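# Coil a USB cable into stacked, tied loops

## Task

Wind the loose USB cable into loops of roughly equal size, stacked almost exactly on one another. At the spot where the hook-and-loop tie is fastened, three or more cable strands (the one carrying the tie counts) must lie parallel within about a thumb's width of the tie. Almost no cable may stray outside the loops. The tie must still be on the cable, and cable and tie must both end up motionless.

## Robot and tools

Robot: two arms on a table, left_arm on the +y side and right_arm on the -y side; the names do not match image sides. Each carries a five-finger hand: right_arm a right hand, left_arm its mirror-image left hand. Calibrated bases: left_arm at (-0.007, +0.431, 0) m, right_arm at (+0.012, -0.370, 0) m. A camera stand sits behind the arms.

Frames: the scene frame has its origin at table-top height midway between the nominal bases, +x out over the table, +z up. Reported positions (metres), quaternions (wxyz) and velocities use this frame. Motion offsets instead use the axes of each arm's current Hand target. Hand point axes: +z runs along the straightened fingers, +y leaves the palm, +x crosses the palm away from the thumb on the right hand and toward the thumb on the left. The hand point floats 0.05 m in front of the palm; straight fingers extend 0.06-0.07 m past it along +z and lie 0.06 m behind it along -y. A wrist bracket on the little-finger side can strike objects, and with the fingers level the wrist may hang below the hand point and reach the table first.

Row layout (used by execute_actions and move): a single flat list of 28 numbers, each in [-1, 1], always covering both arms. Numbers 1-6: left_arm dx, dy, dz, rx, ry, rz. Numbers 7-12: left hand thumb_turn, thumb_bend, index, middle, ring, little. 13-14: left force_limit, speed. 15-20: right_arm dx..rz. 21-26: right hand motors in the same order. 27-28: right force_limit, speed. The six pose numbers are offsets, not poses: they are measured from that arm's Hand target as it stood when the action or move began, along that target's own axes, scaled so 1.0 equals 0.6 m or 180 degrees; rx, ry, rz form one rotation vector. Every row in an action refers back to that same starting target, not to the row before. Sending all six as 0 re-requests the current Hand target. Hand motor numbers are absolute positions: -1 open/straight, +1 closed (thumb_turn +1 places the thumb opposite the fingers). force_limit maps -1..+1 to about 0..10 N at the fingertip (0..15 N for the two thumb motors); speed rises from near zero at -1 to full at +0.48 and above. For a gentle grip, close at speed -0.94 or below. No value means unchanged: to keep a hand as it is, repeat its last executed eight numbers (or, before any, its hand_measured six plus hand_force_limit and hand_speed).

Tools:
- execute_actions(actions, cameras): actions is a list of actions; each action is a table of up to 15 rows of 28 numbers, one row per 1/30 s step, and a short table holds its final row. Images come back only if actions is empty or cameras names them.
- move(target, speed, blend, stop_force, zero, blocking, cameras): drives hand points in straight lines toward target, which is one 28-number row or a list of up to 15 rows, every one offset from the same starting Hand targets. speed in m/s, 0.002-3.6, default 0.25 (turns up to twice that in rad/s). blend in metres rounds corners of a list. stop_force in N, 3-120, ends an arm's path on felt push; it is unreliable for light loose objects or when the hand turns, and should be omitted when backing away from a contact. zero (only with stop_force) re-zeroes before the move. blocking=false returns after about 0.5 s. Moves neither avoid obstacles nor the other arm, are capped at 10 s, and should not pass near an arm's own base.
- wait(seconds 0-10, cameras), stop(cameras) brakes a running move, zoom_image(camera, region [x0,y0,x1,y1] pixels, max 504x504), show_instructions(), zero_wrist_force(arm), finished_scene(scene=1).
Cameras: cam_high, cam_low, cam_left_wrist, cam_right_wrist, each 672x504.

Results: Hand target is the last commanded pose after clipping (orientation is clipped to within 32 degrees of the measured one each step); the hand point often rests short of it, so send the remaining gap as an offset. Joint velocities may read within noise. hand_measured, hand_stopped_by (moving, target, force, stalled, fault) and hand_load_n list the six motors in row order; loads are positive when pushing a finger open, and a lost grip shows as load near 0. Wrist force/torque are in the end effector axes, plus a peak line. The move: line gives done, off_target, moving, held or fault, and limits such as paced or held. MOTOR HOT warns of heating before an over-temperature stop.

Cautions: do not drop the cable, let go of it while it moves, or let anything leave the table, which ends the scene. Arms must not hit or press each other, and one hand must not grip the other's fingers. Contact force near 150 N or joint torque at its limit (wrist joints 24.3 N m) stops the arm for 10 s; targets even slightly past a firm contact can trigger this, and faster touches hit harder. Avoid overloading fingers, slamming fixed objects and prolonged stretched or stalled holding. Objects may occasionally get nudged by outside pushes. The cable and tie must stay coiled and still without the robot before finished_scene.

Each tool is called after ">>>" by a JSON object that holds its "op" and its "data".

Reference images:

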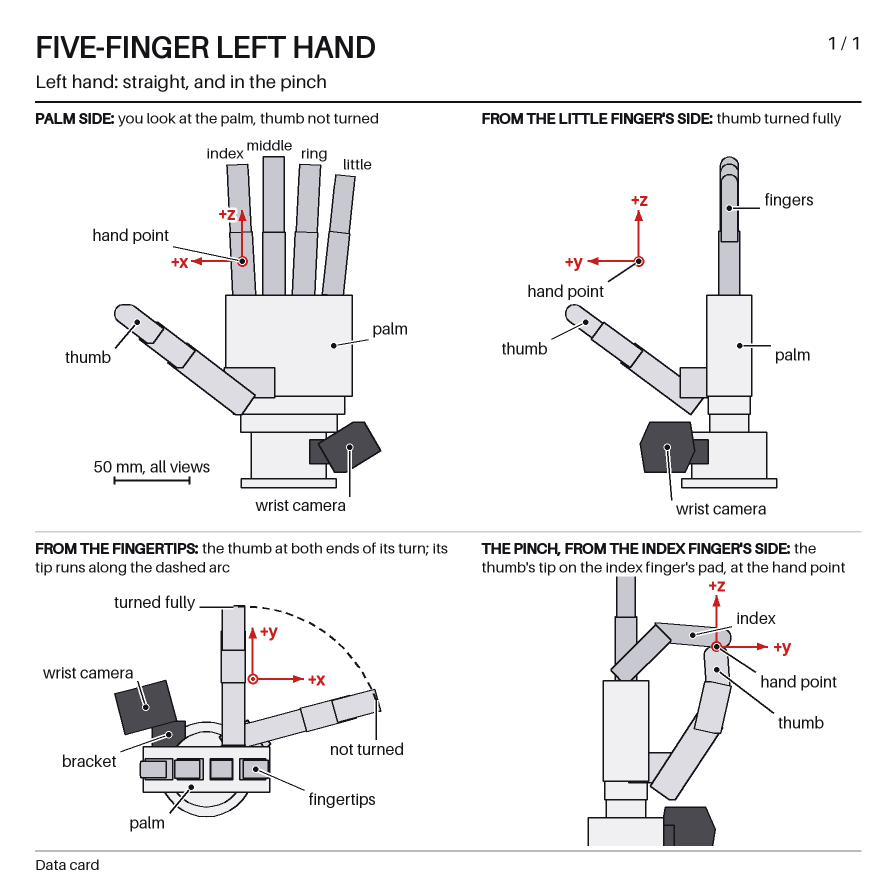

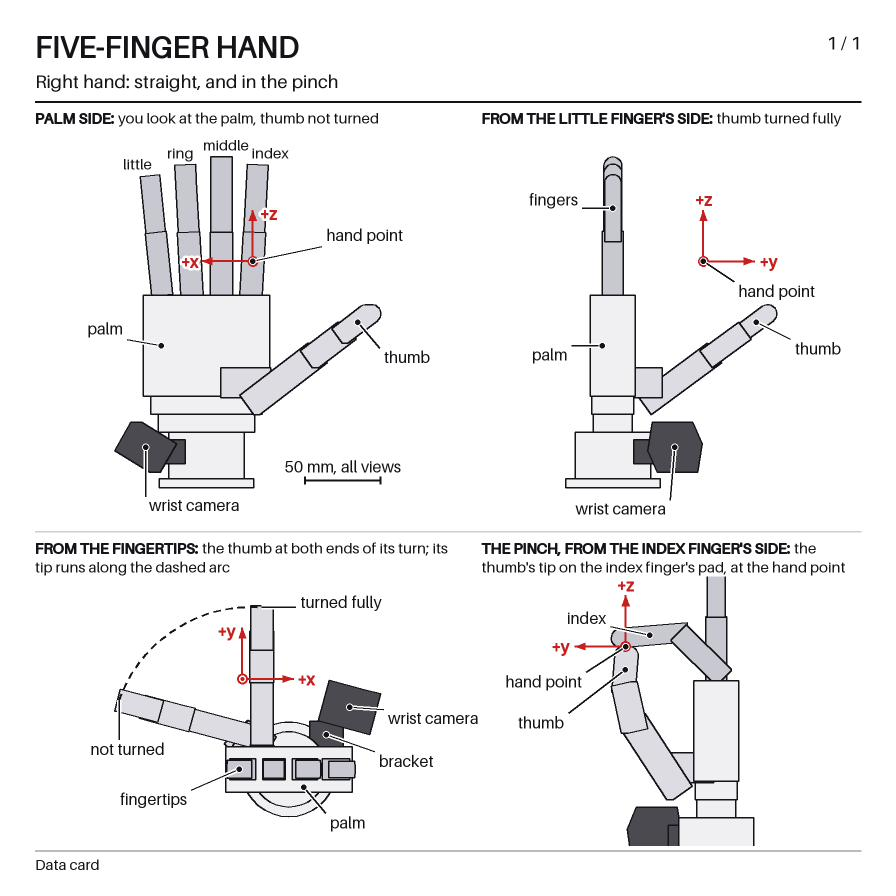

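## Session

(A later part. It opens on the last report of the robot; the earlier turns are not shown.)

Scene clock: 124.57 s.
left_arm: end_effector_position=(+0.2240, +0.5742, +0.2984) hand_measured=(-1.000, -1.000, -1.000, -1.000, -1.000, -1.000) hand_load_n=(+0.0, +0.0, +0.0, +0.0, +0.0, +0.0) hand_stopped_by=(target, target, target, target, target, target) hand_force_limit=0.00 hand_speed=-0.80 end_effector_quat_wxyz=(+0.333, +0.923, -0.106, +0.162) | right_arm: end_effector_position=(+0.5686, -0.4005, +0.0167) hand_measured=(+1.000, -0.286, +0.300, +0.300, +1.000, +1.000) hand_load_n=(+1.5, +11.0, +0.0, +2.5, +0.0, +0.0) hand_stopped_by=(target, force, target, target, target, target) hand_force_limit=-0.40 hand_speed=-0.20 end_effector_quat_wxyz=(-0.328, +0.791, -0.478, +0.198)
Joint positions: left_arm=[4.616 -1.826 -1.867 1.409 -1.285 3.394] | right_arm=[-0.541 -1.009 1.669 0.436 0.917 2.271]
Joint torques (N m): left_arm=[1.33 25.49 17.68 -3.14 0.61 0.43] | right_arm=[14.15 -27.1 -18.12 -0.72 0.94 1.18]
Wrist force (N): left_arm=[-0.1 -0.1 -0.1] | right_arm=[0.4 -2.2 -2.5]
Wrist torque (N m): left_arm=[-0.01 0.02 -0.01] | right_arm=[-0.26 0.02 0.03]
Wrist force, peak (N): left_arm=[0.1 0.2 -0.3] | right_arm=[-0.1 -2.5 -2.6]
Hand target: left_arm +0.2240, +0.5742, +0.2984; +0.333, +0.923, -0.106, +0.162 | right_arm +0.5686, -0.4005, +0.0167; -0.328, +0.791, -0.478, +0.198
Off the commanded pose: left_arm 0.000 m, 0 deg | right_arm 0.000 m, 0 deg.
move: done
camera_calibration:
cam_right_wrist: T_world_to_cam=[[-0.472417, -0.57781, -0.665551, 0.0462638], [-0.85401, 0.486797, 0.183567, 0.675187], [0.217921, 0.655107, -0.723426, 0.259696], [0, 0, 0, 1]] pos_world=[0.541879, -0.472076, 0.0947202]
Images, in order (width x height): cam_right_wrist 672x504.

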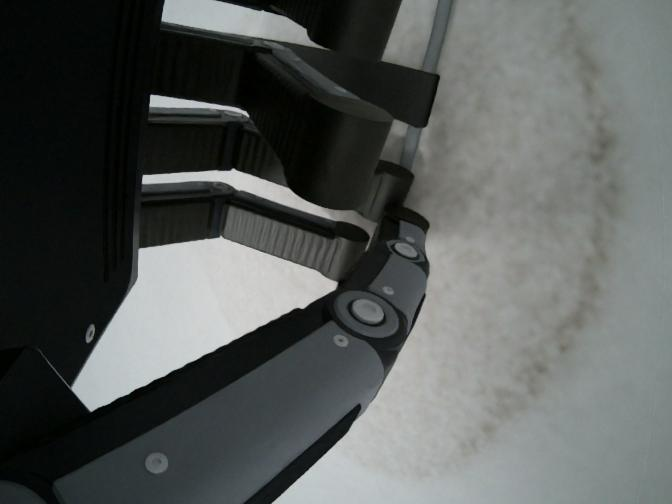

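>>> {"op": "move", "data": {"target": [0,0,0,0,0,0,-1,-1,-1,-1,-1,-1,0,-0.8,0,-0.07,-0.07,0,0,0,1,-0.15,0.3,0.3,1,1,-0.4,-0.2], "speed": 0.06, "cameras": ["cam_right_wrist","cam_high"]}}

>>> {"op": "zoom_image", "data": {"camera": "cam_high", "region": [200, 150, 320, 240]}}

Scene clock: 127.07 s.
left_arm: end_effector_position=(+0.2240, +0.5742, +0.2984) hand_measured=(-1.000, -1.000, -1.000, -1.000, -1.000, -1.000) hand_load_n=(+0.0, +0.0, +0.0, +0.0, +0.0, +0.0) hand_stopped_by=(target, target, target, target, target, target) hand_force_limit=0.00 hand_speed=-0.80 end_effector_quat_wxyz=(+0.333, +0.923, -0.106, +0.162) | right_arm: end_effector_position=(+0.5685, -0.4005, +0.0759) hand_measured=(+1.000, -0.286, +0.300, +0.300, +1.000, +1.000) hand_load_n=(+1.5, +11.0, +0.0, +2.5, +0.0, +0.0) hand_stopped_by=(target, force, target, target, target, target) hand_force_limit=-0.40 hand_speed=-0.20 end_effector_quat_wxyz=(-0.328, +0.791, -0.478, +0.198)
Joint positions: left_arm=[4.616 -1.826 -1.867 1.409 -1.285 3.394] | right_arm=[-0.54 -1.087 1.617 0.567 0.917 2.271]
Joint torques (N m): left_arm=[2.06 25.49 17.13 -3.14 0.69 0.58] | right_arm=[-11.43 -44.19 -21.94 3.89 -1.56 -1.06]
Wrist force (N): left_arm=[0.1 -0.1 -0.1] | right_arm=[0.1 0.0 -1.1]
Wrist torque (N m): left_arm=[-0.02 -0.01 0.01] | right_arm=[-0.12 0.05 0.07]
Wrist force, peak (N): left_arm=[0.3 0.0 -0.1] | right_arm=[0.3 -2.8 -2.9]
Hand target: left_arm +0.2240, +0.5742, +0.2984; +0.333, +0.923, -0.106, +0.162 | right_arm +0.5685, -0.4005, +0.0760; -0.328, +0.791, -0.478, +0.198
Off the commanded pose: left_arm 0.000 m, 0 deg | right_arm 0.000 m, 0 deg.
move: done
camera_calibration:
cam_right_wrist: T_world_to_cam=[[-0.472368, -0.577837, -0.665562, 0.085684], [-0.854037, 0.486763, 0.183529, 0.664276], [0.217921, 0.655107, -0.723426, 0.302458], [0, 0, 0, 1]] pos_world=[0.541879, -0.471976, 0.15392]
Images, in order (width x height): cam_high 672x504, cam_right_wrist 672x504.

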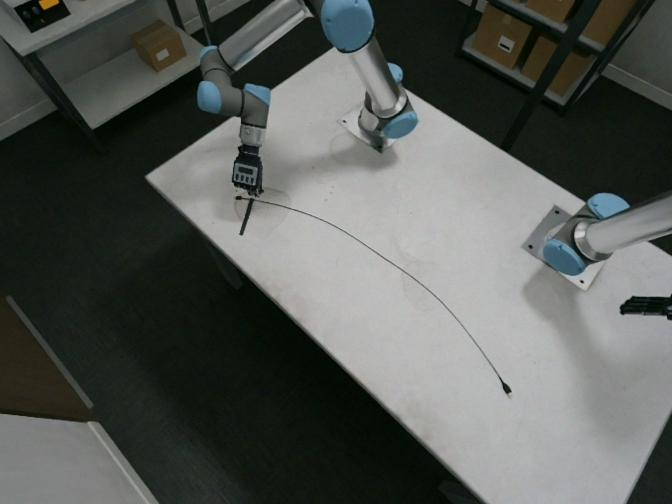

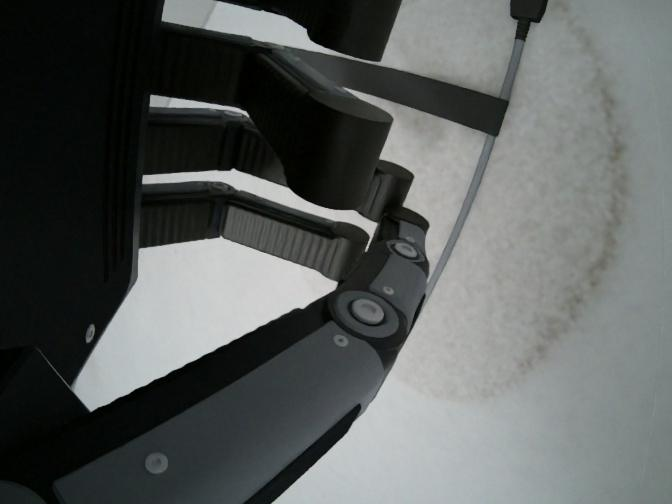

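Scaled by 4.200 from the camera's 672x504 image, which has a finer 960x720 frame.

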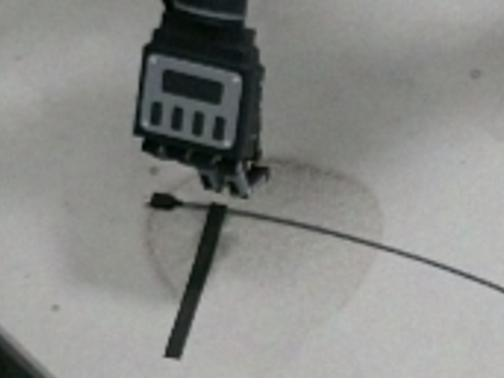

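>>> {"op": "move", "data": {"target": [[0,0,0,0,0,0,-1,-1,-1,-1,-1,-1,0,-0.8,0,0,0,0,0,0,1,-0.7,0.15,0.15,1,1,-0.4,0.2],[0,0,0,0,0,0,-1,-1,-1,-1,-1,-1,0,-0.8,0,-0.0118,0.0118,0,0,0,1,-0.7,0.2,0.2,1,1,-0.4,0.2],[0,0,0,0,0,0,-1,-1,-1,-1,-1,-1,0,-0.8,0,0.0507,0.0743,0,0,0,1,-0.7,0.2,0.2,1,1,-0.4,0.2]], "speed": 0.06, "cameras": ["cam_right_wrist"]}}

>>> {"op": "zoom_image", "data": {"camera": "cam_right_wrist", "region": [280, 130, 480, 280]}}

Scene clock: 160.13 s.
left_arm: end_effector_position=(+0.2240, +0.5742, +0.2984) hand_measured=(-1.000, -1.000, -1.000, -1.000, -1.000, -1.000) hand_load_n=(+0.0, +0.0, +0.0, +0.0, +0.0, +0.0) hand_stopped_by=(target, target, target, target, target, target) hand_force_limit=0.00 hand_speed=-0.80 end_effector_quat_wxyz=(+0.333, +0.923, -0.106, +0.162) | right_arm: end_effector_position=(+0.5775, -0.3959, +0.0232) hand_measured=(+1.000, -0.700, +0.200, +0.200, +1.000, +1.000) hand_load_n=(+0.0, +0.0, +0.0, +0.0, +0.5, +0.0) hand_stopped_by=(target, target, target, target, target, target) hand_force_limit=-0.40 hand_speed=0.20 end_effector_quat_wxyz=(-0.328, +0.791, -0.478, +0.198)
Joint positions: left_arm=[4.616 -1.826 -1.867 1.409 -1.285 3.394] | right_arm=[-0.522 -1.006 1.64 0.45 0.926 2.292]
Joint torques (N m): left_arm=[2.18 25.47 17.9 -2.96 0.65 0.51] | right_arm=[12.24 -28.33 -4.82 -0.75 0.87 1.28]
Wrist force (N): left_arm=[0.0 -0.1 -0.1] | right_arm=[-0.2 -0.1 -0.8]
Wrist torque (N m): left_arm=[-0.01 0.00 0.00] | right_arm=[-0.16 0.07 0.04]
Wrist force, peak (N): left_arm=[0.3 0.1 -0.2] | right_arm=[0.0 0.3 -1.4]
Hand target: left_arm +0.2240, +0.5742, +0.2984; +0.333, +0.923, -0.106, +0.162 | right_arm +0.5775, -0.3959, +0.0230; -0.328, +0.791, -0.478, +0.198
Off the commanded pose: left_arm 0.000 m, 0 deg | right_arm 0.000 m, 0 deg.
move: done
camera_calibration:
cam_right_wrist: T_world_to_cam=[[-0.472448, -0.577756, -0.665575, 0.0574976], [-0.853968, 0.486881, 0.183537, 0.679375], [0.218016, 0.655092, -0.723411, 0.259384], [0, 0, 0, 1]] pos_world=[0.550779, -0.467476, 0.10122]
Images, in order (width x height): cam_right_wrist 672x504.

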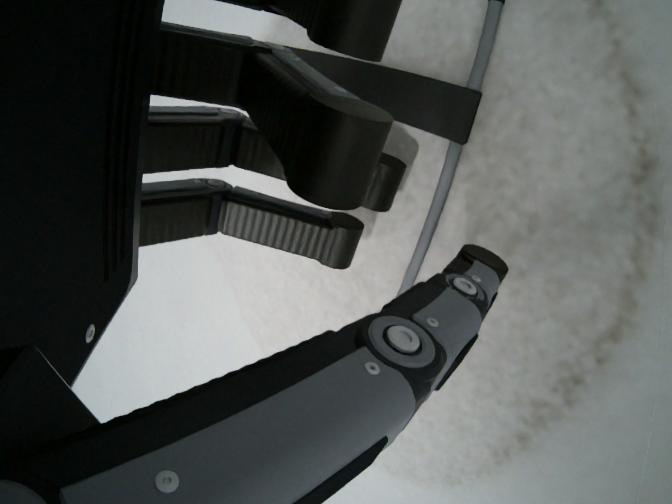

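Scaled by 2.520 from the camera's 672x504 image, which has a finer 960x720 frame.

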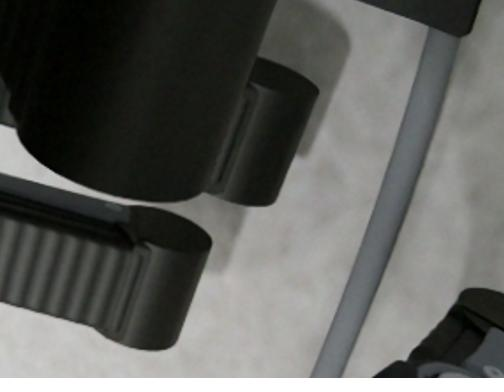

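>>> {"op": "move", "data": {"target": [[0,0,0,0,0,0,-1,-1,-1,-1,-1,-1,0,-0.8,0,0,0,0,0,0,1,-0.6,0.3,0.3,1,1,-0.4,0.2],[0,0,0,0,0,0,-1,-1,-1,-1,-1,-1,0,-0.8,0,0.0067,0.0067,0,0,0,1,-0.6,0.3,0.3,1,1,-0.4,0.2]], "speed": 0.03, "cameras": ["cam_right_wrist"]}}

>>> {"op": "zoom_image", "data": {"camera": "cam_right_wrist", "region": [280, 130, 480, 280]}}

Scene clock: 163.10 s.
left_arm: end_effector_position=(+0.2240, +0.5742, +0.2984) hand_measured=(-1.000, -1.000, -1.000, -1.000, -1.000, -1.000) hand_load_n=(+0.0, +0.0, +0.0, +0.0, +0.0, +0.0) hand_stopped_by=(target, target, target, target, target, target) hand_force_limit=0.00 hand_speed=-0.80 end_effector_quat_wxyz=(+0.333, +0.923, -0.106, +0.162) | right_arm: end_effector_position=(+0.5775, -0.3959, +0.0175) hand_measured=(+1.000, -0.600, +0.300, +0.300, +1.000, +1.000) hand_load_n=(+0.0, +0.0, +0.0, +0.0, +0.0, +0.0) hand_stopped_by=(target, target, target, target, target, target) hand_force_limit=-0.40 hand_speed=0.20 end_effector_quat_wxyz=(-0.328, +0.791, -0.478, +0.198)
Joint positions: left_arm=[4.616 -1.826 -1.867 1.409 -1.285 3.394] | right_arm=[-0.522 -0.998 1.645 0.437 0.926 2.292]
Joint torques (N m): left_arm=[1.99 25.06 17.64 -3.15 0.75 0.66] | right_arm=[13.95 -28.05 -4 -0.65 0.37 0.94]
Wrist force (N): left_arm=[0.0 -0.1 -0.1] | right_arm=[-0.1 0.1 -0.6]
Wrist torque (N m): left_arm=[0.00 0.00 0.00] | right_arm=[-0.13 0.07 0.05]
Wrist force, peak (N): left_arm=[0.3 0.2 -0.1] | right_arm=[0.0 0.3 -1.1]
Hand target: left_arm +0.2240, +0.5742, +0.2984; +0.333, +0.923, -0.106, +0.162 | right_arm +0.5775, -0.3959, +0.0173; -0.328, +0.791, -0.478, +0.198
Off the commanded pose: left_arm 0.000 m, 0 deg | right_arm 0.000 m, 0 deg.
move: done
camera_calibration:
cam_right_wrist: T_world_to_cam=[[-0.472417, -0.57781, -0.665551, 0.0537164], [-0.85401, 0.486797, 0.183567, 0.680353], [0.217921, 0.655107, -0.723426, 0.255257], [0, 0, 0, 1]] pos_world=[0.550779, -0.467376, 0.0955202]
Images, in order (width x height): cam_right_wrist 672x504.

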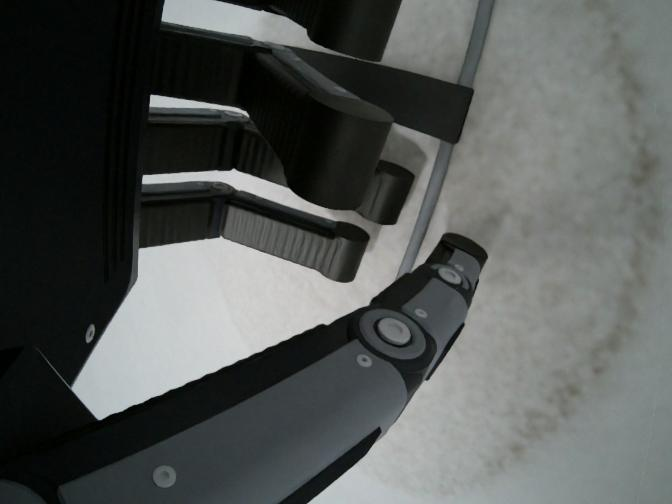

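Scaled by 2.520 from the camera's 672x504 image, which has a finer 960x720 frame.

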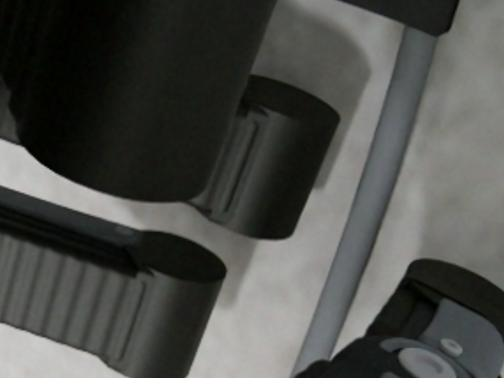

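>>> {"op": "move", "data": {"target": [[0,0,0,0,0,0,-1,-1,-1,-1,-1,-1,0,-0.8,0,0.0019,0.0019,0,0,0,1,-0.6,0.3,0.3,1,1,-0.2,-0.3],[0,0,0,0,0,0,-1,-1,-1,-1,-1,-1,0,-0.8,0,0.0019,0.0019,0,0,0,1,-0.1,0.3,0.3,1,1,-0.2,-0.3]], "speed": 0.03, "cameras": ["cam_right_wrist"]}}

>>> {"op": "zoom_image", "data": {"camera": "cam_right_wrist", "region": [280, 130, 480, 280]}}

Scene clock: 165.87 s.
left_arm: end_effector_position=(+0.2240, +0.5742, +0.2984) hand_measured=(-1.000, -1.000, -1.000, -1.000, -1.000, -1.000) hand_load_n=(+0.0, +0.0, +0.0, +0.0, +0.0, +0.0) hand_stopped_by=(target, target, target, target, target, target) hand_force_limit=0.00 hand_speed=-0.80 end_effector_quat_wxyz=(+0.333, +0.923, -0.106, +0.162) | right_arm: end_effector_position=(+0.5775, -0.3959, +0.0157) hand_measured=(+1.000, -0.280, +0.300, +0.300, +1.000, +1.000) hand_load_n=(+1.5, +11.0, +0.0, +4.0, +0.0, +0.5) hand_stopped_by=(target, force, target, target, target, target) hand_force_limit=-0.20 hand_speed=-0.30 end_effector_quat_wxyz=(-0.328, +0.791, -0.478, +0.198)
Joint positions: left_arm=[4.616 -1.826 -1.867 1.409 -1.285 3.394] | right_arm=[-0.522 -0.996 1.646 0.434 0.926 2.292]
Joint torques (N m): left_arm=[2.14 25.12 18.81 -3.01 0.63 0.55] | right_arm=[14.1 -28.92 -4.36 -0.75 0.05 1.25]
Wrist force (N): left_arm=[0.0 0.0 -0.1] | right_arm=[0.1 -0.1 -0.8]
Wrist torque (N m): left_arm=[0.00 0.00 0.00] | right_arm=[-0.16 0.04 0.06]
Wrist force, peak (N): left_arm=[0.3 0.0 -0.2] | right_arm=[0.2 -0.2 -1.1]
Hand target: left_arm +0.2240, +0.5742, +0.2984; +0.333, +0.923, -0.106, +0.162 | right_arm +0.5775, -0.3959, +0.0157; -0.328, +0.791, -0.478, +0.198
Off the commanded pose: left_arm 0.000 m, 0 deg | right_arm 0.000 m, 0 deg.
move: done
camera_calibration:
cam_right_wrist: T_world_to_cam=[[-0.472417, -0.57781, -0.665551, 0.0525184], [-0.85401, 0.486797, 0.183567, 0.680683], [0.217921, 0.655107, -0.723426, 0.253954], [0, 0, 0, 1]] pos_world=[0.550779, -0.467376, 0.0937202]
Images, in order (width x height): cam_right_wrist 672x504.

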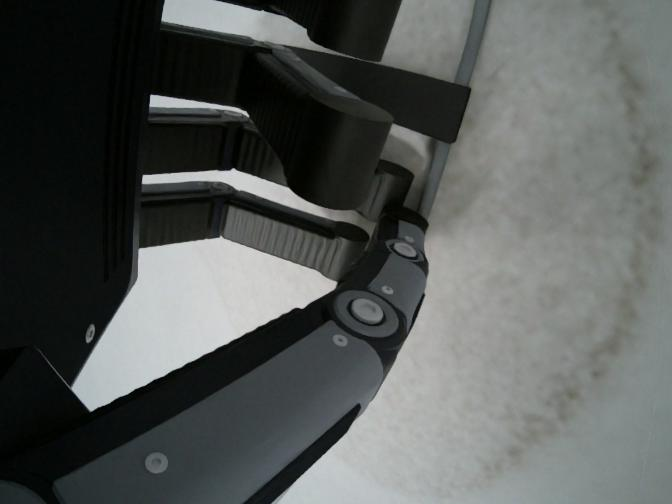

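Scaled by 2.520 from the camera's 672x504 image, which has a finer 960x720 frame.

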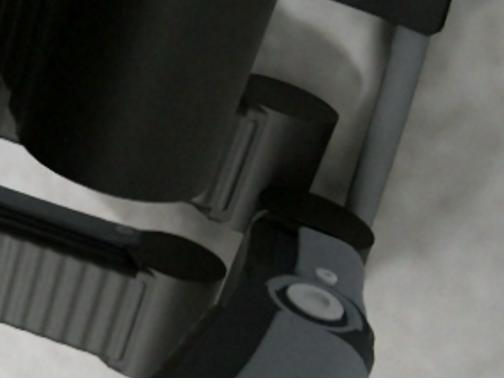

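>>> {"op": "move", "data": {"target": [0,0,0,0,0,0,-1,-1,-1,-1,-1,-1,0,-0.8,0,0,0,0,0,0,1,-0.6,0.3,0.3,1,1,-0.2,-0.3], "speed": 0.03}}

>>> {"op": "move", "data": {"target": [0,0,0,0,0,0,-1,-1,-1,-1,-1,-1,0,-0.8,0,0.015,0.015,0,0,0,1,-0.6,0.3,0.3,1,1,-0.2,-0.3], "speed": 0.01, "stop_force": 3, "cameras": ["cam_right_wrist"]}}

>>> {"op": "zoom_image", "data": {"camera": "cam_right_wrist", "region": [280, 130, 480, 280]}}

Scene clock: 168.17 s.
left_arm: end_effector_position=(+0.2240, +0.5742, +0.2984) hand_measured=(-1.000, -1.000, -1.000, -1.000, -1.000, -1.000) hand_load_n=(+0.0, +0.0, +0.0, +0.0, +0.0, +0.0) hand_stopped_by=(target, target, target, target, target, target) hand_force_limit=0.00 hand_speed=-0.80 end_effector_quat_wxyz=(+0.333, +0.923, -0.106, +0.162) | right_arm: end_effector_position=(+0.5775, -0.3959, +0.0157) hand_measured=(+1.000, -0.600, +0.300, +0.300, +1.000, +1.000) hand_load_n=(+0.0, -0.5, +0.0, +0.0, +0.0, +0.0) hand_stopped_by=(target, target, target, target, target, target) hand_force_limit=-0.20 hand_speed=-0.30 end_effector_quat_wxyz=(-0.328, +0.791, -0.478, +0.198)
Joint positions: left_arm=[4.616 -1.826 -1.867 1.409 -1.285 3.394] | right_arm=[-0.522 -0.996 1.646 0.434 0.926 2.292]
Joint torques (N m): left_arm=[1.46 25.13 17.82 -3.14 0.83 0.67] | right_arm=[12.86 -29.52 -3.65 -0.61 -0.2 1.07]
Wrist force (N): left_arm=[0.0 -0.1 -0.1] | right_arm=[0.1 0.0 -1.0]
Wrist torque (N m): left_arm=[0.00 0.00 0.00] | right_arm=[-0.12 0.04 0.06]
Wrist force, peak (N): left_arm=[0.1 0.0 -0.3] | right_arm=[-0.1 -0.1 -1.1]
Hand target: left_arm +0.2240, +0.5742, +0.2984; +0.333, +0.923, -0.106, +0.162 | right_arm +0.5775, -0.3959, +0.0157; -0.328, +0.791, -0.478, +0.198
Off the commanded pose: left_arm 0.000 m, 0 deg | right_arm 0.000 m, 0 deg.
move: done

Scene clock: 169.67 s.
left_arm: end_effector_position=(+0.2240, +0.5742, +0.2984) hand_measured=(-1.000, -1.000, -1.000, -1.000, -1.000, -1.000) hand_load_n=(+0.0, +0.0, +0.0, +0.0, +0.0, +0.0) hand_stopped_by=(target, target, target, target, target, target) hand_force_limit=0.00 hand_speed=-0.80 end_effector_quat_wxyz=(+0.333, +0.923, -0.106, +0.162) | right_arm: end_effector_position=(+0.5775, -0.3959, +0.0131) hand_measured=(+1.000, -0.600, +0.300, +0.300, +1.000, +1.000) hand_load_n=(+0.0, +0.0, +0.0, +0.0, +0.0, +0.0) hand_stopped_by=(target, target, target, target, target, target) hand_force_limit=-0.20 hand_speed=-0.30 end_effector_quat_wxyz=(-0.328, +0.791, -0.478, +0.198)
Joint positions: left_arm=[4.616 -1.826 -1.867 1.409 -1.285 3.394] | right_arm=[-0.522 -0.992 1.648 0.428 0.926 2.292]
Joint torques (N m): left_arm=[1.73 25.51 17.78 -2.99 0.83 0.81] | right_arm=[12.71 -45.3 -19.52 3.63 0.01 1.07]
Wrist force (N): left_arm=[0.0 0.1 0.0] | right_arm=[0.2 -3.4 -3.3]
Wrist torque (N m): left_arm=[0.02 -0.01 -0.01] | right_arm=[-0.35 0.06 0.00]
Wrist force, peak (N): left_arm=[0.2 -0.1 -0.3] | right_arm=[0.4 -12.3 -9.4]
Hand target: left_arm +0.2240, +0.5742, +0.2984; +0.333, +0.923, -0.106, +0.162 | right_arm +0.5775, -0.3959, +0.0131; -0.328, +0.791, -0.478, +0.198 (not the last commanded pose)
Off the commanded pose: left_arm 0.000 m, 0 deg | right_arm 0.010 m, 0 deg.
move: contact (right_arm)
camera_calibration:
cam_right_wrist: T_world_to_cam=[[-0.472404, -0.577766, -0.665598, 0.0508057], [-0.854013, 0.486784, 0.183582, 0.681155], [0.217936, 0.655155, -0.723379, 0.252083], [0, 0, 0, 1]] pos_world=[0.550779, -0.467376, 0.0911204]
Images, in order (width x height): cam_right_wrist 672x504.

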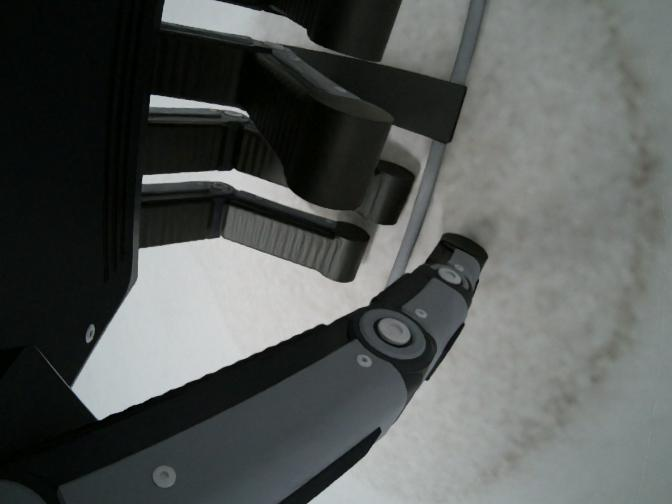

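Scaled by 2.520 from the camera's 672x504 image, which has a finer 960x720 frame.

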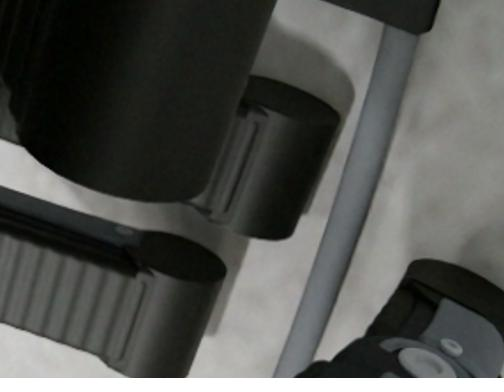

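>>> {"op": "move", "data": {"target": [[0,0,0,0,0,0,-1,-1,-1,-1,-1,-1,0,-0.8,0,0,0,0,0,0,1,-0.45,0.3,0.3,1,1,-0.2,-0.3]], "speed": 0.03}}

>>> {"op": "move", "data": {"target": [0,0,0,0,0,0,-1,-1,-1,-1,-1,-1,0,-0.8,0,0.015,0.015,0,0,0,1,-0.45,0.3,0.3,1,1,-0.2,-0.3], "speed": 0.01, "stop_force": 3, "cameras": ["cam_right_wrist"]}}

>>> {"op": "zoom_image", "data": {"camera": "cam_right_wrist", "region": [280, 130, 480, 280]}}

Scene clock: 171.80 s.
left_arm: end_effector_position=(+0.2240, +0.5742, +0.2984) hand_measured=(-1.000, -1.000, -1.000, -1.000, -1.000, -1.000) hand_load_n=(+0.0, +0.0, +0.0, +0.0, +0.0, +0.0) hand_stopped_by=(target, target, target, target, target, target) hand_force_limit=0.00 hand_speed=-0.80 end_effector_quat_wxyz=(+0.333, +0.923, -0.106, +0.162) | right_arm: end_effector_position=(+0.5775, -0.3959, +0.0131) hand_measured=(+1.000, -0.450, +0.300, +0.300, +1.000, +1.000) hand_load_n=(+0.0, +0.0, +0.0, -0.5, +0.0, +0.0) hand_stopped_by=(target, target, target, target, target, target) hand_force_limit=-0.20 hand_speed=-0.30 end_effector_quat_wxyz=(-0.328, +0.791, -0.478, +0.198)
Joint positions: left_arm=[4.616 -1.826 -1.867 1.409 -1.285 3.394] | right_arm=[-0.522 -0.992 1.648 0.428 0.926 2.292]
Joint torques (N m): left_arm=[1.91 24.83 18.45 -3.05 0.8 0.72] | right_arm=[12.72 -45 -19.7 3.33 0 0.98]
Wrist force (N): left_arm=[0.0 0.0 0.1] | right_arm=[-0.1 -2.0 -1.4]
Wrist torque (N m): left_arm=[0.00 0.00 0.00] | right_arm=[-0.18 0.09 0.00]
Wrist force, peak (N): left_arm=[0.0 -0.1 -0.3] | right_arm=[0.2 -3.8 -3.8]
Hand target: left_arm +0.2240, +0.5742, +0.2984; +0.333, +0.923, -0.106, +0.162 | right_arm +0.5775, -0.3959, +0.0131; -0.328, +0.791, -0.478, +0.198
Off the commanded pose: left_arm 0.000 m, 0 deg | right_arm 0.000 m, 0 deg.
move: done

Scene clock: 173.07 s.
left_arm: end_effector_position=(+0.2240, +0.5742, +0.2984) hand_measured=(-1.000, -1.000, -1.000, -1.000, -1.000, -1.000) hand_load_n=(+0.0, +0.0, +0.0, +0.0, +0.0, +0.5) hand_stopped_by=(target, target, target, target, target, target) hand_force_limit=0.00 hand_speed=-0.80 end_effector_quat_wxyz=(+0.333, +0.923, -0.106, +0.162) | right_arm: end_effector_position=(+0.5775, -0.3959, +0.0130) hand_measured=(+1.000, -0.450, +0.300, +0.300, +1.000, +1.000) hand_load_n=(+0.0, +0.0, +0.0, -1.5, +0.0, +0.5) hand_stopped_by=(target, target, target, target, target, target) hand_force_limit=-0.20 hand_speed=-0.30 end_effector_quat_wxyz=(-0.328, +0.791, -0.478, +0.198)
Joint positions: left_arm=[4.616 -1.826 -1.867 1.409 -1.285 3.394] | right_arm=[-0.522 -0.992 1.648 0.428 0.926 2.292]
Joint torques (N m): left_arm=[1.53 24.95 18.23 -3.08 0.99 0.61] | right_arm=[11.45 -45.23 -18.86 3.83 0.06 0.95]
Wrist force (N): left_arm=[0.0 -0.1 -0.1] | right_arm=[-0.1 -4.2 -2.5]
Wrist torque (N m): left_arm=[0.00 -0.01 0.00] | right_arm=[-0.28 0.06 -0.02]
Wrist force, peak (N): left_arm=[-0.3 0.2 -0.1] | right_arm=[-0.6 -8.8 -3.9]
Hand target: left_arm +0.2240, +0.5742, +0.2984; +0.333, +0.923, -0.106, +0.162 | right_arm +0.5775, -0.3959, +0.0130; -0.328, +0.791, -0.478, +0.198 (not the last commanded pose)
Off the commanded pose: left_arm 0.000 m, 0 deg | right_arm 0.013 m, 0 deg.
move: contact (right_arm)
camera_calibration:
cam_right_wrist: T_world_to_cam=[[-0.472407, -0.577779, -0.665585, 0.0507339], [-0.853991, 0.486853, 0.183505, 0.681201], [0.218017, 0.655092, -0.723411, 0.25194], [0, 0, 0, 1]] pos_world=[0.550779, -0.467376, 0.0910201]
Images, in order (width x height): cam_right_wrist 672x504.

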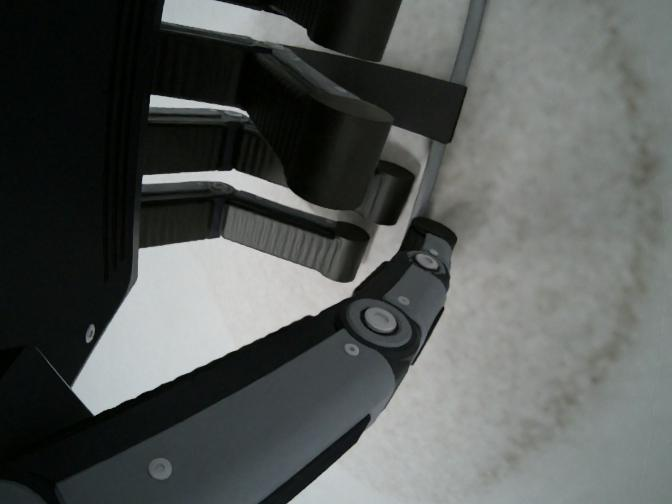

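Scaled by 2.520 from the camera's 672x504 image, which has a finer 960x720 frame.

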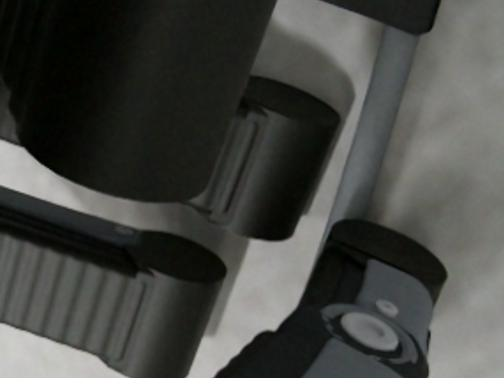

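>>> {"op": "move", "data": {"target": [[0,0,0,0,0,0,-1,-1,-1,-1,-1,-1,0,-0.8,0,0,0,0,0,0,1,-0.4,0.34,0.34,1,1,-0.2,-0.3],[0,0,0,0,0,0,-1,-1,-1,-1,-1,-1,0,-0.8,0,0.0018,0.0018,0,0,0,1,-0.4,0.34,0.34,1,1,-0.2,-0.3],[0,0,0,0,0,0,-1,-1,-1,-1,-1,-1,0,-0.8,0,0.0024,0.0024,0,0,0,1,-0.2,0.34,0.34,1,1,-0.2,-0.3],[0,0,0,0,0,0,-1,-1,-1,-1,-1,-1,0,-0.8,0,0.0024,0.0024,0,0,0,1,-0.2,0.45,0.45,1,1,0,-0.3]], "speed": 0.03, "cameras": ["cam_right_wrist"]}}

>>> {"op": "zoom_image", "data": {"camera": "cam_right_wrist", "region": [280, 130, 480, 280]}}

Scene clock: 181.63 s.
left_arm: end_effector_position=(+0.2240, +0.5742, +0.2984) hand_measured=(-1.000, -1.000, -1.000, -1.000, -1.000, -1.000) hand_load_n=(+0.0, +0.0, +0.0, +0.0, +0.0, +0.0) hand_stopped_by=(target, target, target, target, target, target) hand_force_limit=0.00 hand_speed=-0.80 end_effector_quat_wxyz=(+0.333, +0.923, -0.106, +0.162) | right_arm: end_effector_position=(+0.5775, -0.3959, +0.0109) hand_measured=(+1.000, -0.346, +0.450, +0.366, +1.000, +1.000) hand_load_n=(-1.0, +10.5, +0.0, +12.0, +0.0, +0.0) hand_stopped_by=(target, force, target, force, target, target) hand_force_limit=0.00 hand_speed=-0.30 end_effector_quat_wxyz=(-0.328, +0.791, -0.478, +0.198)
Joint positions: left_arm=[4.616 -1.826 -1.867 1.409 -1.285 3.394] | right_arm=[-0.522 -0.989 1.649 0.423 0.926 2.292]
Joint torques (N m): left_arm=[1.75 24.98 18.71 -2.93 0.78 0.8] | right_arm=[7.77 -20.65 -1.42 -1.6 0.32 1.13]
Wrist force (N): left_arm=[-0.1 0.0 -0.3] | right_arm=[0.9 -15.0 -22.4]
Wrist torque (N m): left_arm=[0.01 0.01 -0.01] | right_arm=[-1.14 0.33 -0.23]
Wrist force, peak (N): left_arm=[0.3 0.0 -0.1] | right_arm=[1.1 -16.2 -24.3]
Hand target: left_arm +0.2240, +0.5742, +0.2984; +0.333, +0.923, -0.106, +0.162 | right_arm +0.5775, -0.3959, +0.0109; -0.328, +0.791, -0.478, +0.198
Off the commanded pose: left_arm 0.000 m, 0 deg | right_arm 0.000 m, 0 deg.
move: done
camera_calibration:
cam_right_wrist: T_world_to_cam=[[-0.472407, -0.577779, -0.665585, 0.0493362], [-0.853991, 0.486853, 0.183505, 0.681586], [0.218017, 0.655092, -0.723411, 0.250421], [0, 0, 0, 1]] pos_world=[0.550779, -0.467376, 0.0889201]
Images, in order (width x height): cam_right_wrist 672x504.

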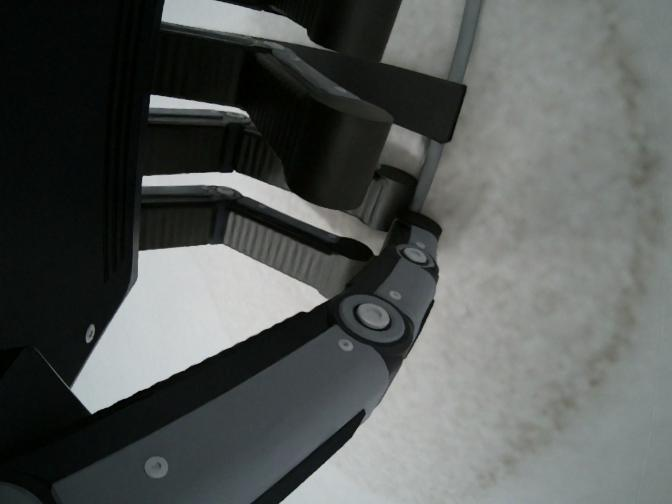

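Scaled by 2.520 from the camera's 672x504 image, which has a finer 960x720 frame.

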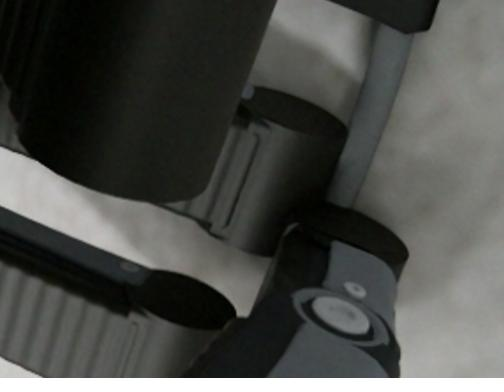

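>>> {"op": "move", "data": {"target": [0,0,0,0,0,0,-1,-1,-1,-1,-1,-1,0,-0.8,0,-0.05,-0.05,0,0,0,1,-0.2,0.45,0.45,1,1,0,-0.3], "speed": 0.04, "cameras": ["cam_right_wrist","cam_high"]}}

>>> {"op": "zoom_image", "data": {"camera": "cam_right_wrist", "region": [280, 130, 480, 280]}}

Scene clock: 184.63 s.
left_arm: end_effector_position=(+0.2240, +0.5742, +0.2984) hand_measured=(-1.000, -1.000, -1.000, -1.000, -1.000, -1.000) hand_load_n=(+0.0, +0.0, +0.0, +0.0, +0.0, +0.0) hand_stopped_by=(target, target, target, target, target, target) hand_force_limit=0.00 hand_speed=-0.80 end_effector_quat_wxyz=(+0.333, +0.923, -0.106, +0.162) | right_arm: end_effector_position=(+0.5775, -0.3959, +0.0532) hand_measured=(+1.000, -0.346, +0.450, +0.366, +1.000, +1.000) hand_load_n=(+0.0, +11.0, +0.0, +13.5, +0.0, +0.0) hand_stopped_by=(target, force, target, force, target, target) hand_force_limit=0.00 hand_speed=-0.30 end_effector_quat_wxyz=(-0.328, +0.791, -0.478, +0.198)
Joint positions: left_arm=[4.616 -1.826 -1.867 1.409 -1.285 3.394] | right_arm=[-0.522 -1.046 1.615 0.515 0.926 2.292]
Joint torques (N m): left_arm=[1.63 24.59 19.25 -3.12 0.9 0.78] | right_arm=[1.14 -45.34 -21.25 3.76 -0.91 -1.03]
Wrist force (N): left_arm=[0.1 -0.1 -0.1] | right_arm=[-0.2 0.0 -0.8]
Wrist torque (N m): left_arm=[0.00 -0.01 0.00] | right_arm=[-0.13 0.06 0.04]
Wrist force, peak (N): left_arm=[0.1 -0.2 -0.2] | right_arm=[1.5 -15.0 -22.5]
Hand target: left_arm +0.2240, +0.5742, +0.2984; +0.333, +0.923, -0.106, +0.162 | right_arm +0.5775, -0.3959, +0.0534; -0.328, +0.791, -0.478, +0.198
Off the commanded pose: left_arm 0.000 m, 0 deg | right_arm 0.000 m, 0 deg.
move: done
camera_calibration:
cam_right_wrist: T_world_to_cam=[[-0.47236, -0.577842, -0.665563, 0.0774321], [-0.854041, 0.486758, 0.183523, 0.673805], [0.217921, 0.655107, -0.723426, 0.281083], [0, 0, 0, 1]] pos_world=[0.550779, -0.467376, 0.13122]
Images, in order (width x height): cam_high 672x504, cam_right_wrist 672x504.

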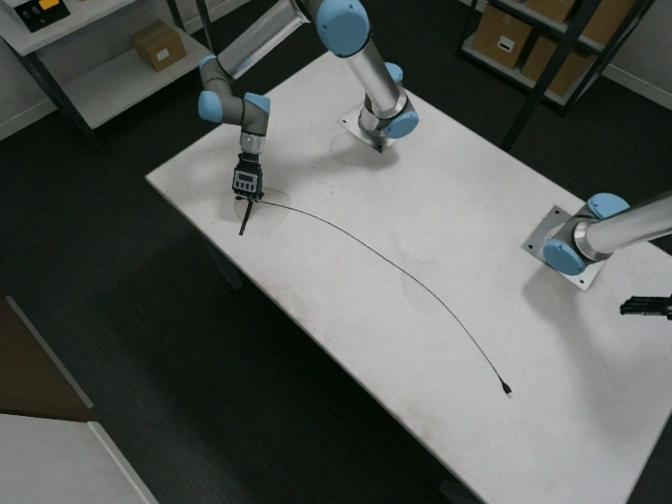

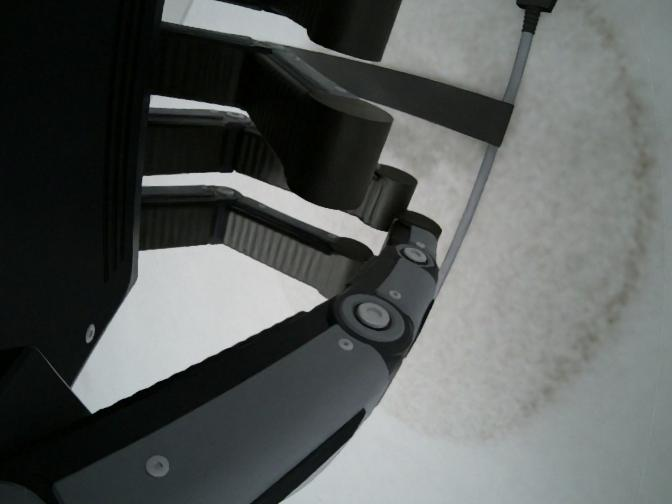

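Scaled by 2.520 from the camera's 672x504 image, which has a finer 960x720 frame.

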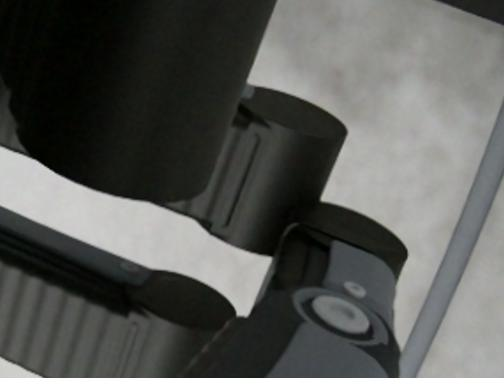

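>>> {"op": "move", "data": {"target": [0.3990,-0.1750,0.2893,0.2089,-0.0511,0.6036,1,-0.6,0.2,0.2,1,1,-0.2,0,0,0,0,0,0,0,1,-0.6,0.3,0.3,1,1,-0.2,0], "speed": 0.3, "cameras": ["cam_high","cam_low","cam_left_wrist"]}}

Scene clock: 199.30 s.
left_arm: end_effector_position=(+0.5168, +0.5198, +0.2000) hand_measured=(+1.000, -0.600, +0.200, +0.200, +1.000, +1.000) hand_load_n=(+0.0, +0.0, +0.0, +0.0, +0.0, +0.0) hand_stopped_by=(target, target, target, target, target, target) hand_force_limit=-0.20 hand_speed=0.00 end_effector_quat_wxyz=(+0.212, -0.512, +0.769, -0.319) | right_arm: end_effector_position=(+0.5775, -0.3959, +0.0534) hand_measured=(+1.000, -0.600, +0.300, +0.300, +1.000, +1.000) hand_load_n=(+0.0, +0.0, +0.0, +0.0, +0.0, +0.0) hand_stopped_by=(target, target, target, target, target, target) hand_force_limit=-0.20 hand_speed=0.00 end_effector_quat_wxyz=(-0.328, +0.791, -0.478, +0.198)
Joint positions: left_arm=[3.823 -1.898 -1.511 2.271 -0.893 4.076] | right_arm=[-0.522 -1.046 1.615 0.516 0.926 2.292]
Joint torques (N m): left_arm=[-10.02 27.21 10.49 -0.03 2.6 2.14] | right_arm=[-12.07 -42.62 -16.01 3.63 -2.12 -1.12]
Wrist force (N): left_arm=[0.6 -1.5 0.1] | right_arm=[-0.2 0.0 -0.8]
Wrist torque (N m): left_arm=[-0.34 -0.05 -0.14] | right_arm=[-0.12 0.08 0.05]
Wrist force, peak (N): left_arm=[0.6 -1.7 0.4] | right_arm=[-0.2 0.3 -1.3]
Hand target: left_arm +0.5169, +0.5198, +0.1999; +0.212, -0.512, +0.769, -0.319 | right_arm +0.5775, -0.3959, +0.0534; -0.328, +0.791, -0.478, +0.198
Off the commanded pose: left_arm 0.000 m, 0 deg | right_arm 0.000 m, 0 deg.
move: done
camera_calibration:
cam_left_wrist: T_world_to_cam=[[0.539306, -0.475733, 0.694858, -0.173739], [-0.770152, -0.612382, 0.178479, 0.686138], [0.34061, -0.631401, -0.696648, 0.405703], [0, 0, 0, 1]] pos_world=[0.483943, 0.593686, 0.280895]
Images, in order (width x height): cam_high 672x504, cam_low 672x504, cam_left_wrist 672x504.

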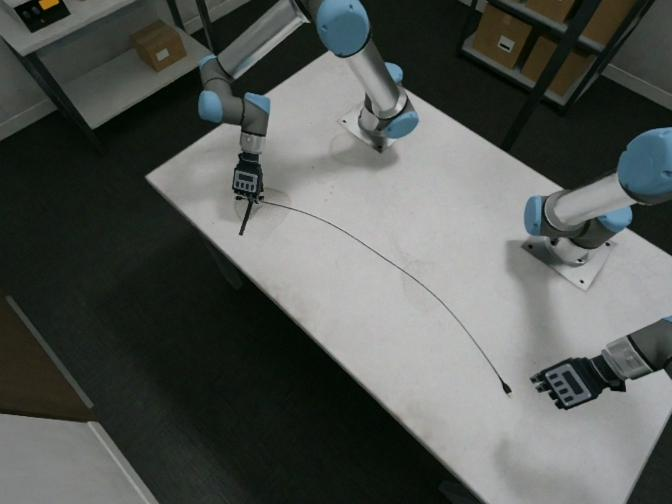

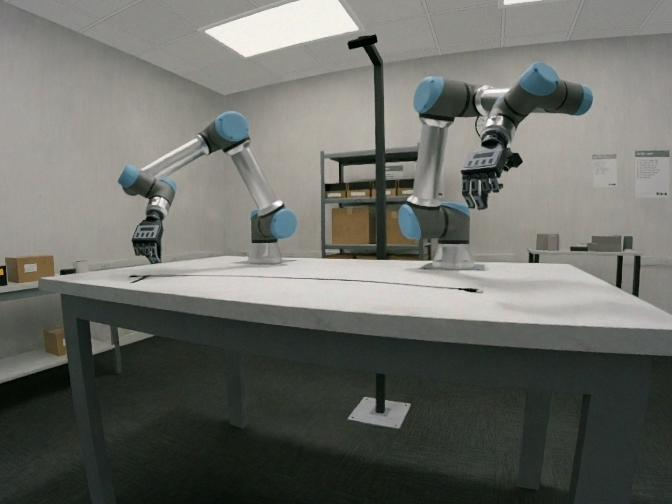

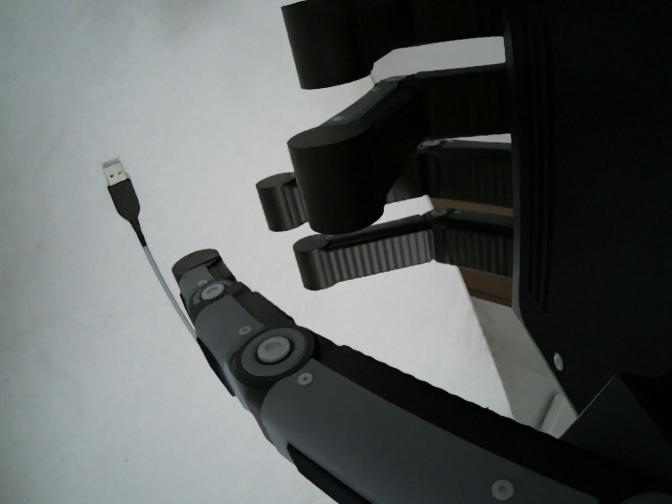

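>>> {"op": "move", "data": {"target": [0.0068,0.1847,0.2160,0,0,0,1,-0.65,0.2,0.2,1,1,-0.2,0,0,0,0,0,0,0,1,-0.6,0.3,0.3,1,1,-0.2,0], "speed": 0.15, "cameras": ["cam_high","cam_left_wrist"]}}

>>> {"op": "zoom_image", "data": {"camera": "cam_left_wrist", "region": [160, 130, 400, 310]}}

Scene clock: 205.50 s.
left_arm: end_effector_position=(+0.5276, +0.5109, +0.0301) hand_measured=(+1.000, -0.650, +0.200, +0.200, +1.000, +1.000) hand_load_n=(+0.0, +0.0, +0.5, +0.0, +0.0, +0.0) hand_stopped_by=(target, target, target, target, target, target) hand_force_limit=-0.20 hand_speed=0.00 end_effector_quat_wxyz=(+0.212, -0.512, +0.769, -0.319) | right_arm: end_effector_position=(+0.5775, -0.3959, +0.0534) hand_measured=(+1.000, -0.600, +0.300, +0.300, +1.000, +1.000) hand_load_n=(+0.0, +0.0, +0.0, +0.0, +0.0, +0.0) hand_stopped_by=(target, target, target, target, target, target) hand_force_limit=-0.20 hand_speed=0.00 end_effector_quat_wxyz=(-0.328, +0.791, -0.478, +0.198)
Joint positions: left_arm=[3.791 -2.087 -1.709 2.681 -0.907 4.04] | right_arm=[-0.522 -1.046 1.615 0.516 0.926 2.292]
Joint torques (N m): left_arm=[-9.77 30.96 7.22 0.2 -1.32 -1.82] | right_arm=[-12.23 -39.27 -10.36 3.21 -2.04 -1.08]
Wrist force (N): left_arm=[0.5 -1.4 0.0] | right_arm=[-0.2 0.3 -0.9]
Wrist torque (N m): left_arm=[-0.32 -0.03 -0.06] | right_arm=[-0.08 0.07 0.06]
Wrist force, peak (N): left_arm=[0.2 -2.0 -0.4] | right_arm=[-0.2 0.1 -1.4]
Hand target: left_arm +0.5276, +0.5109, +0.0299; +0.212, -0.512, +0.769, -0.319 | right_arm +0.5775, -0.3959, +0.0534; -0.328, +0.791, -0.478, +0.198
Off the commanded pose: left_arm 0.000 m, 0 deg | right_arm 0.000 m, 0 deg.
move: done
camera_calibration:
cam_left_wrist: T_world_to_cam=[[0.538841, -0.476202, 0.694897, -0.0652409], [-0.770474, -0.612125, 0.177967, 0.719394], [0.340616, -0.631296, -0.69674, 0.27799], [0, 0, 0, 1]] pos_world=[0.494741, 0.584785, 0.110994]
Images, in order (width x height): cam_high 672x504, cam_left_wrist 672x504.

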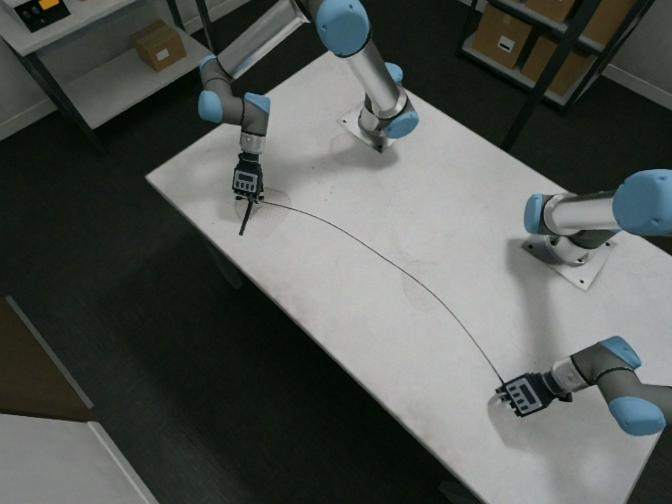

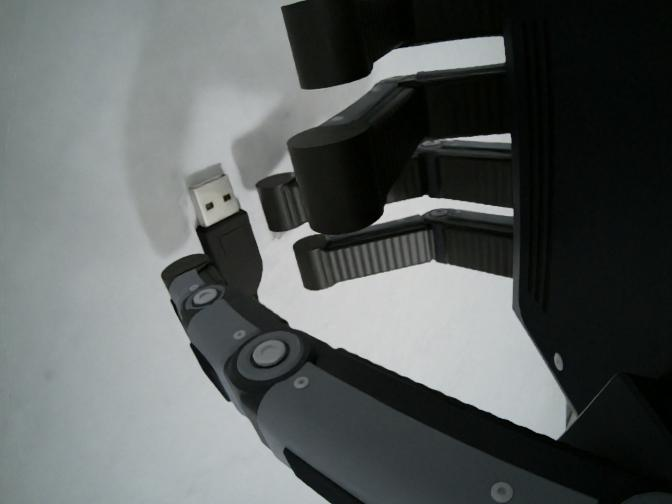

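Scaled by 2.100 from the camera's 672x504 image, which has a finer 960x720 frame.

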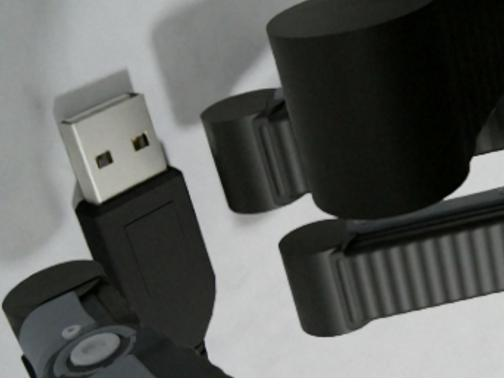

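>>> {"op": "move", "data": {"target": [0,0.024,0.024,0,0,0,1,-0.6,0.22,0.22,1,1,-0.2,0,0,0,0,0,0,0,1,-0.6,0.3,0.3,1,1,-0.2,0], "speed": 0.015, "stop_force": 3, "cameras": ["cam_left_wrist"]}}

>>> {"op": "zoom_image", "data": {"camera": "cam_left_wrist", "region": [160, 130, 400, 310]}}

Scene clock: 209.27 s.
left_arm: end_effector_position=(+0.5276, +0.5109, +0.0188) hand_measured=(+1.000, -0.600, +0.220, +0.220, +1.000, +1.000) hand_load_n=(+0.5, +0.0, +0.0, -1.5, +0.0, +0.0) hand_stopped_by=(target, target, target, target, target, target) hand_force_limit=-0.20 hand_speed=0.00 end_effector_quat_wxyz=(+0.212, -0.512, +0.769, -0.319) | right_arm: end_effector_position=(+0.5775, -0.3959, +0.0534) hand_measured=(+1.000, -0.600, +0.300, +0.300, +1.000, +1.000) hand_load_n=(+0.0, -0.5, +0.0, +0.0, +0.0, +0.0) hand_stopped_by=(target, target, target, target, target, target) hand_force_limit=-0.20 hand_speed=0.00 end_effector_quat_wxyz=(-0.328, +0.791, -0.478, +0.198)
Joint positions: left_arm=[3.791 -2.104 -1.717 2.706 -0.907 4.04] | right_arm=[-0.522 -1.046 1.615 0.516 0.926 2.292]
Joint torques (N m): left_arm=[-8.42 43.23 22.3 -3.89 -0.79 -0.24] | right_arm=[-12.21 -36.62 -5.66 2.88 -1.99 -0.91]
Wrist force (N): left_arm=[0.0 -4.3 -1.2] | right_arm=[-0.1 0.0 -0.6]
Wrist torque (N m): left_arm=[-0.40 0.00 -0.02] | right_arm=[-0.15 0.06 0.05]
Wrist force, peak (N): left_arm=[0.3 -5.6 -1.7] | right_arm=[-0.3 0.2 -1.2]
Hand target: left_arm +0.5276, +0.5109, +0.0188; +0.212, -0.512, +0.769, -0.319 (not the last commanded pose) | right_arm +0.5775, -0.3959, +0.0534; -0.328, +0.791, -0.478, +0.198
Off the commanded pose: left_arm 0.009 m, 0 deg | right_arm 0.000 m, 0 deg.
move: contact (left_arm)
camera_calibration:
cam_left_wrist: T_world_to_cam=[[0.538841, -0.476202, 0.694897, -0.0573886], [-0.770474, -0.612125, 0.177967, 0.721405], [0.340616, -0.631296, -0.69674, 0.270117], [0, 0, 0, 1]] pos_world=[0.494741, 0.584785, 0.0996944]
Images, in order (width x height): cam_left_wrist 672x504.

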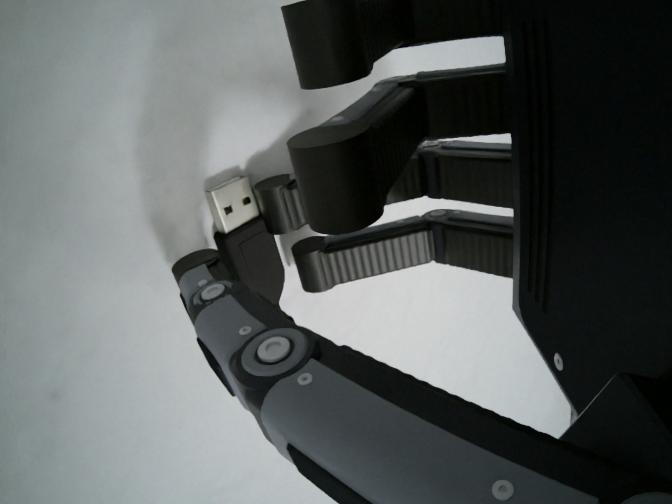

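Scaled by 2.100 from the camera's 672x504 image, which has a finer 960x720 frame.

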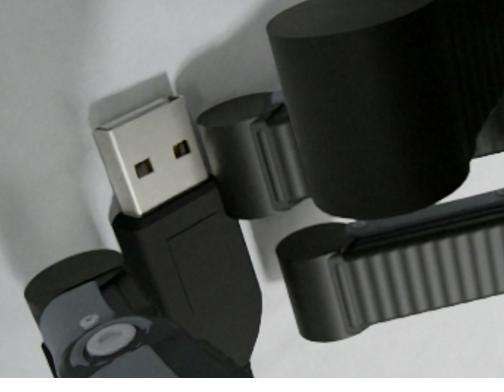

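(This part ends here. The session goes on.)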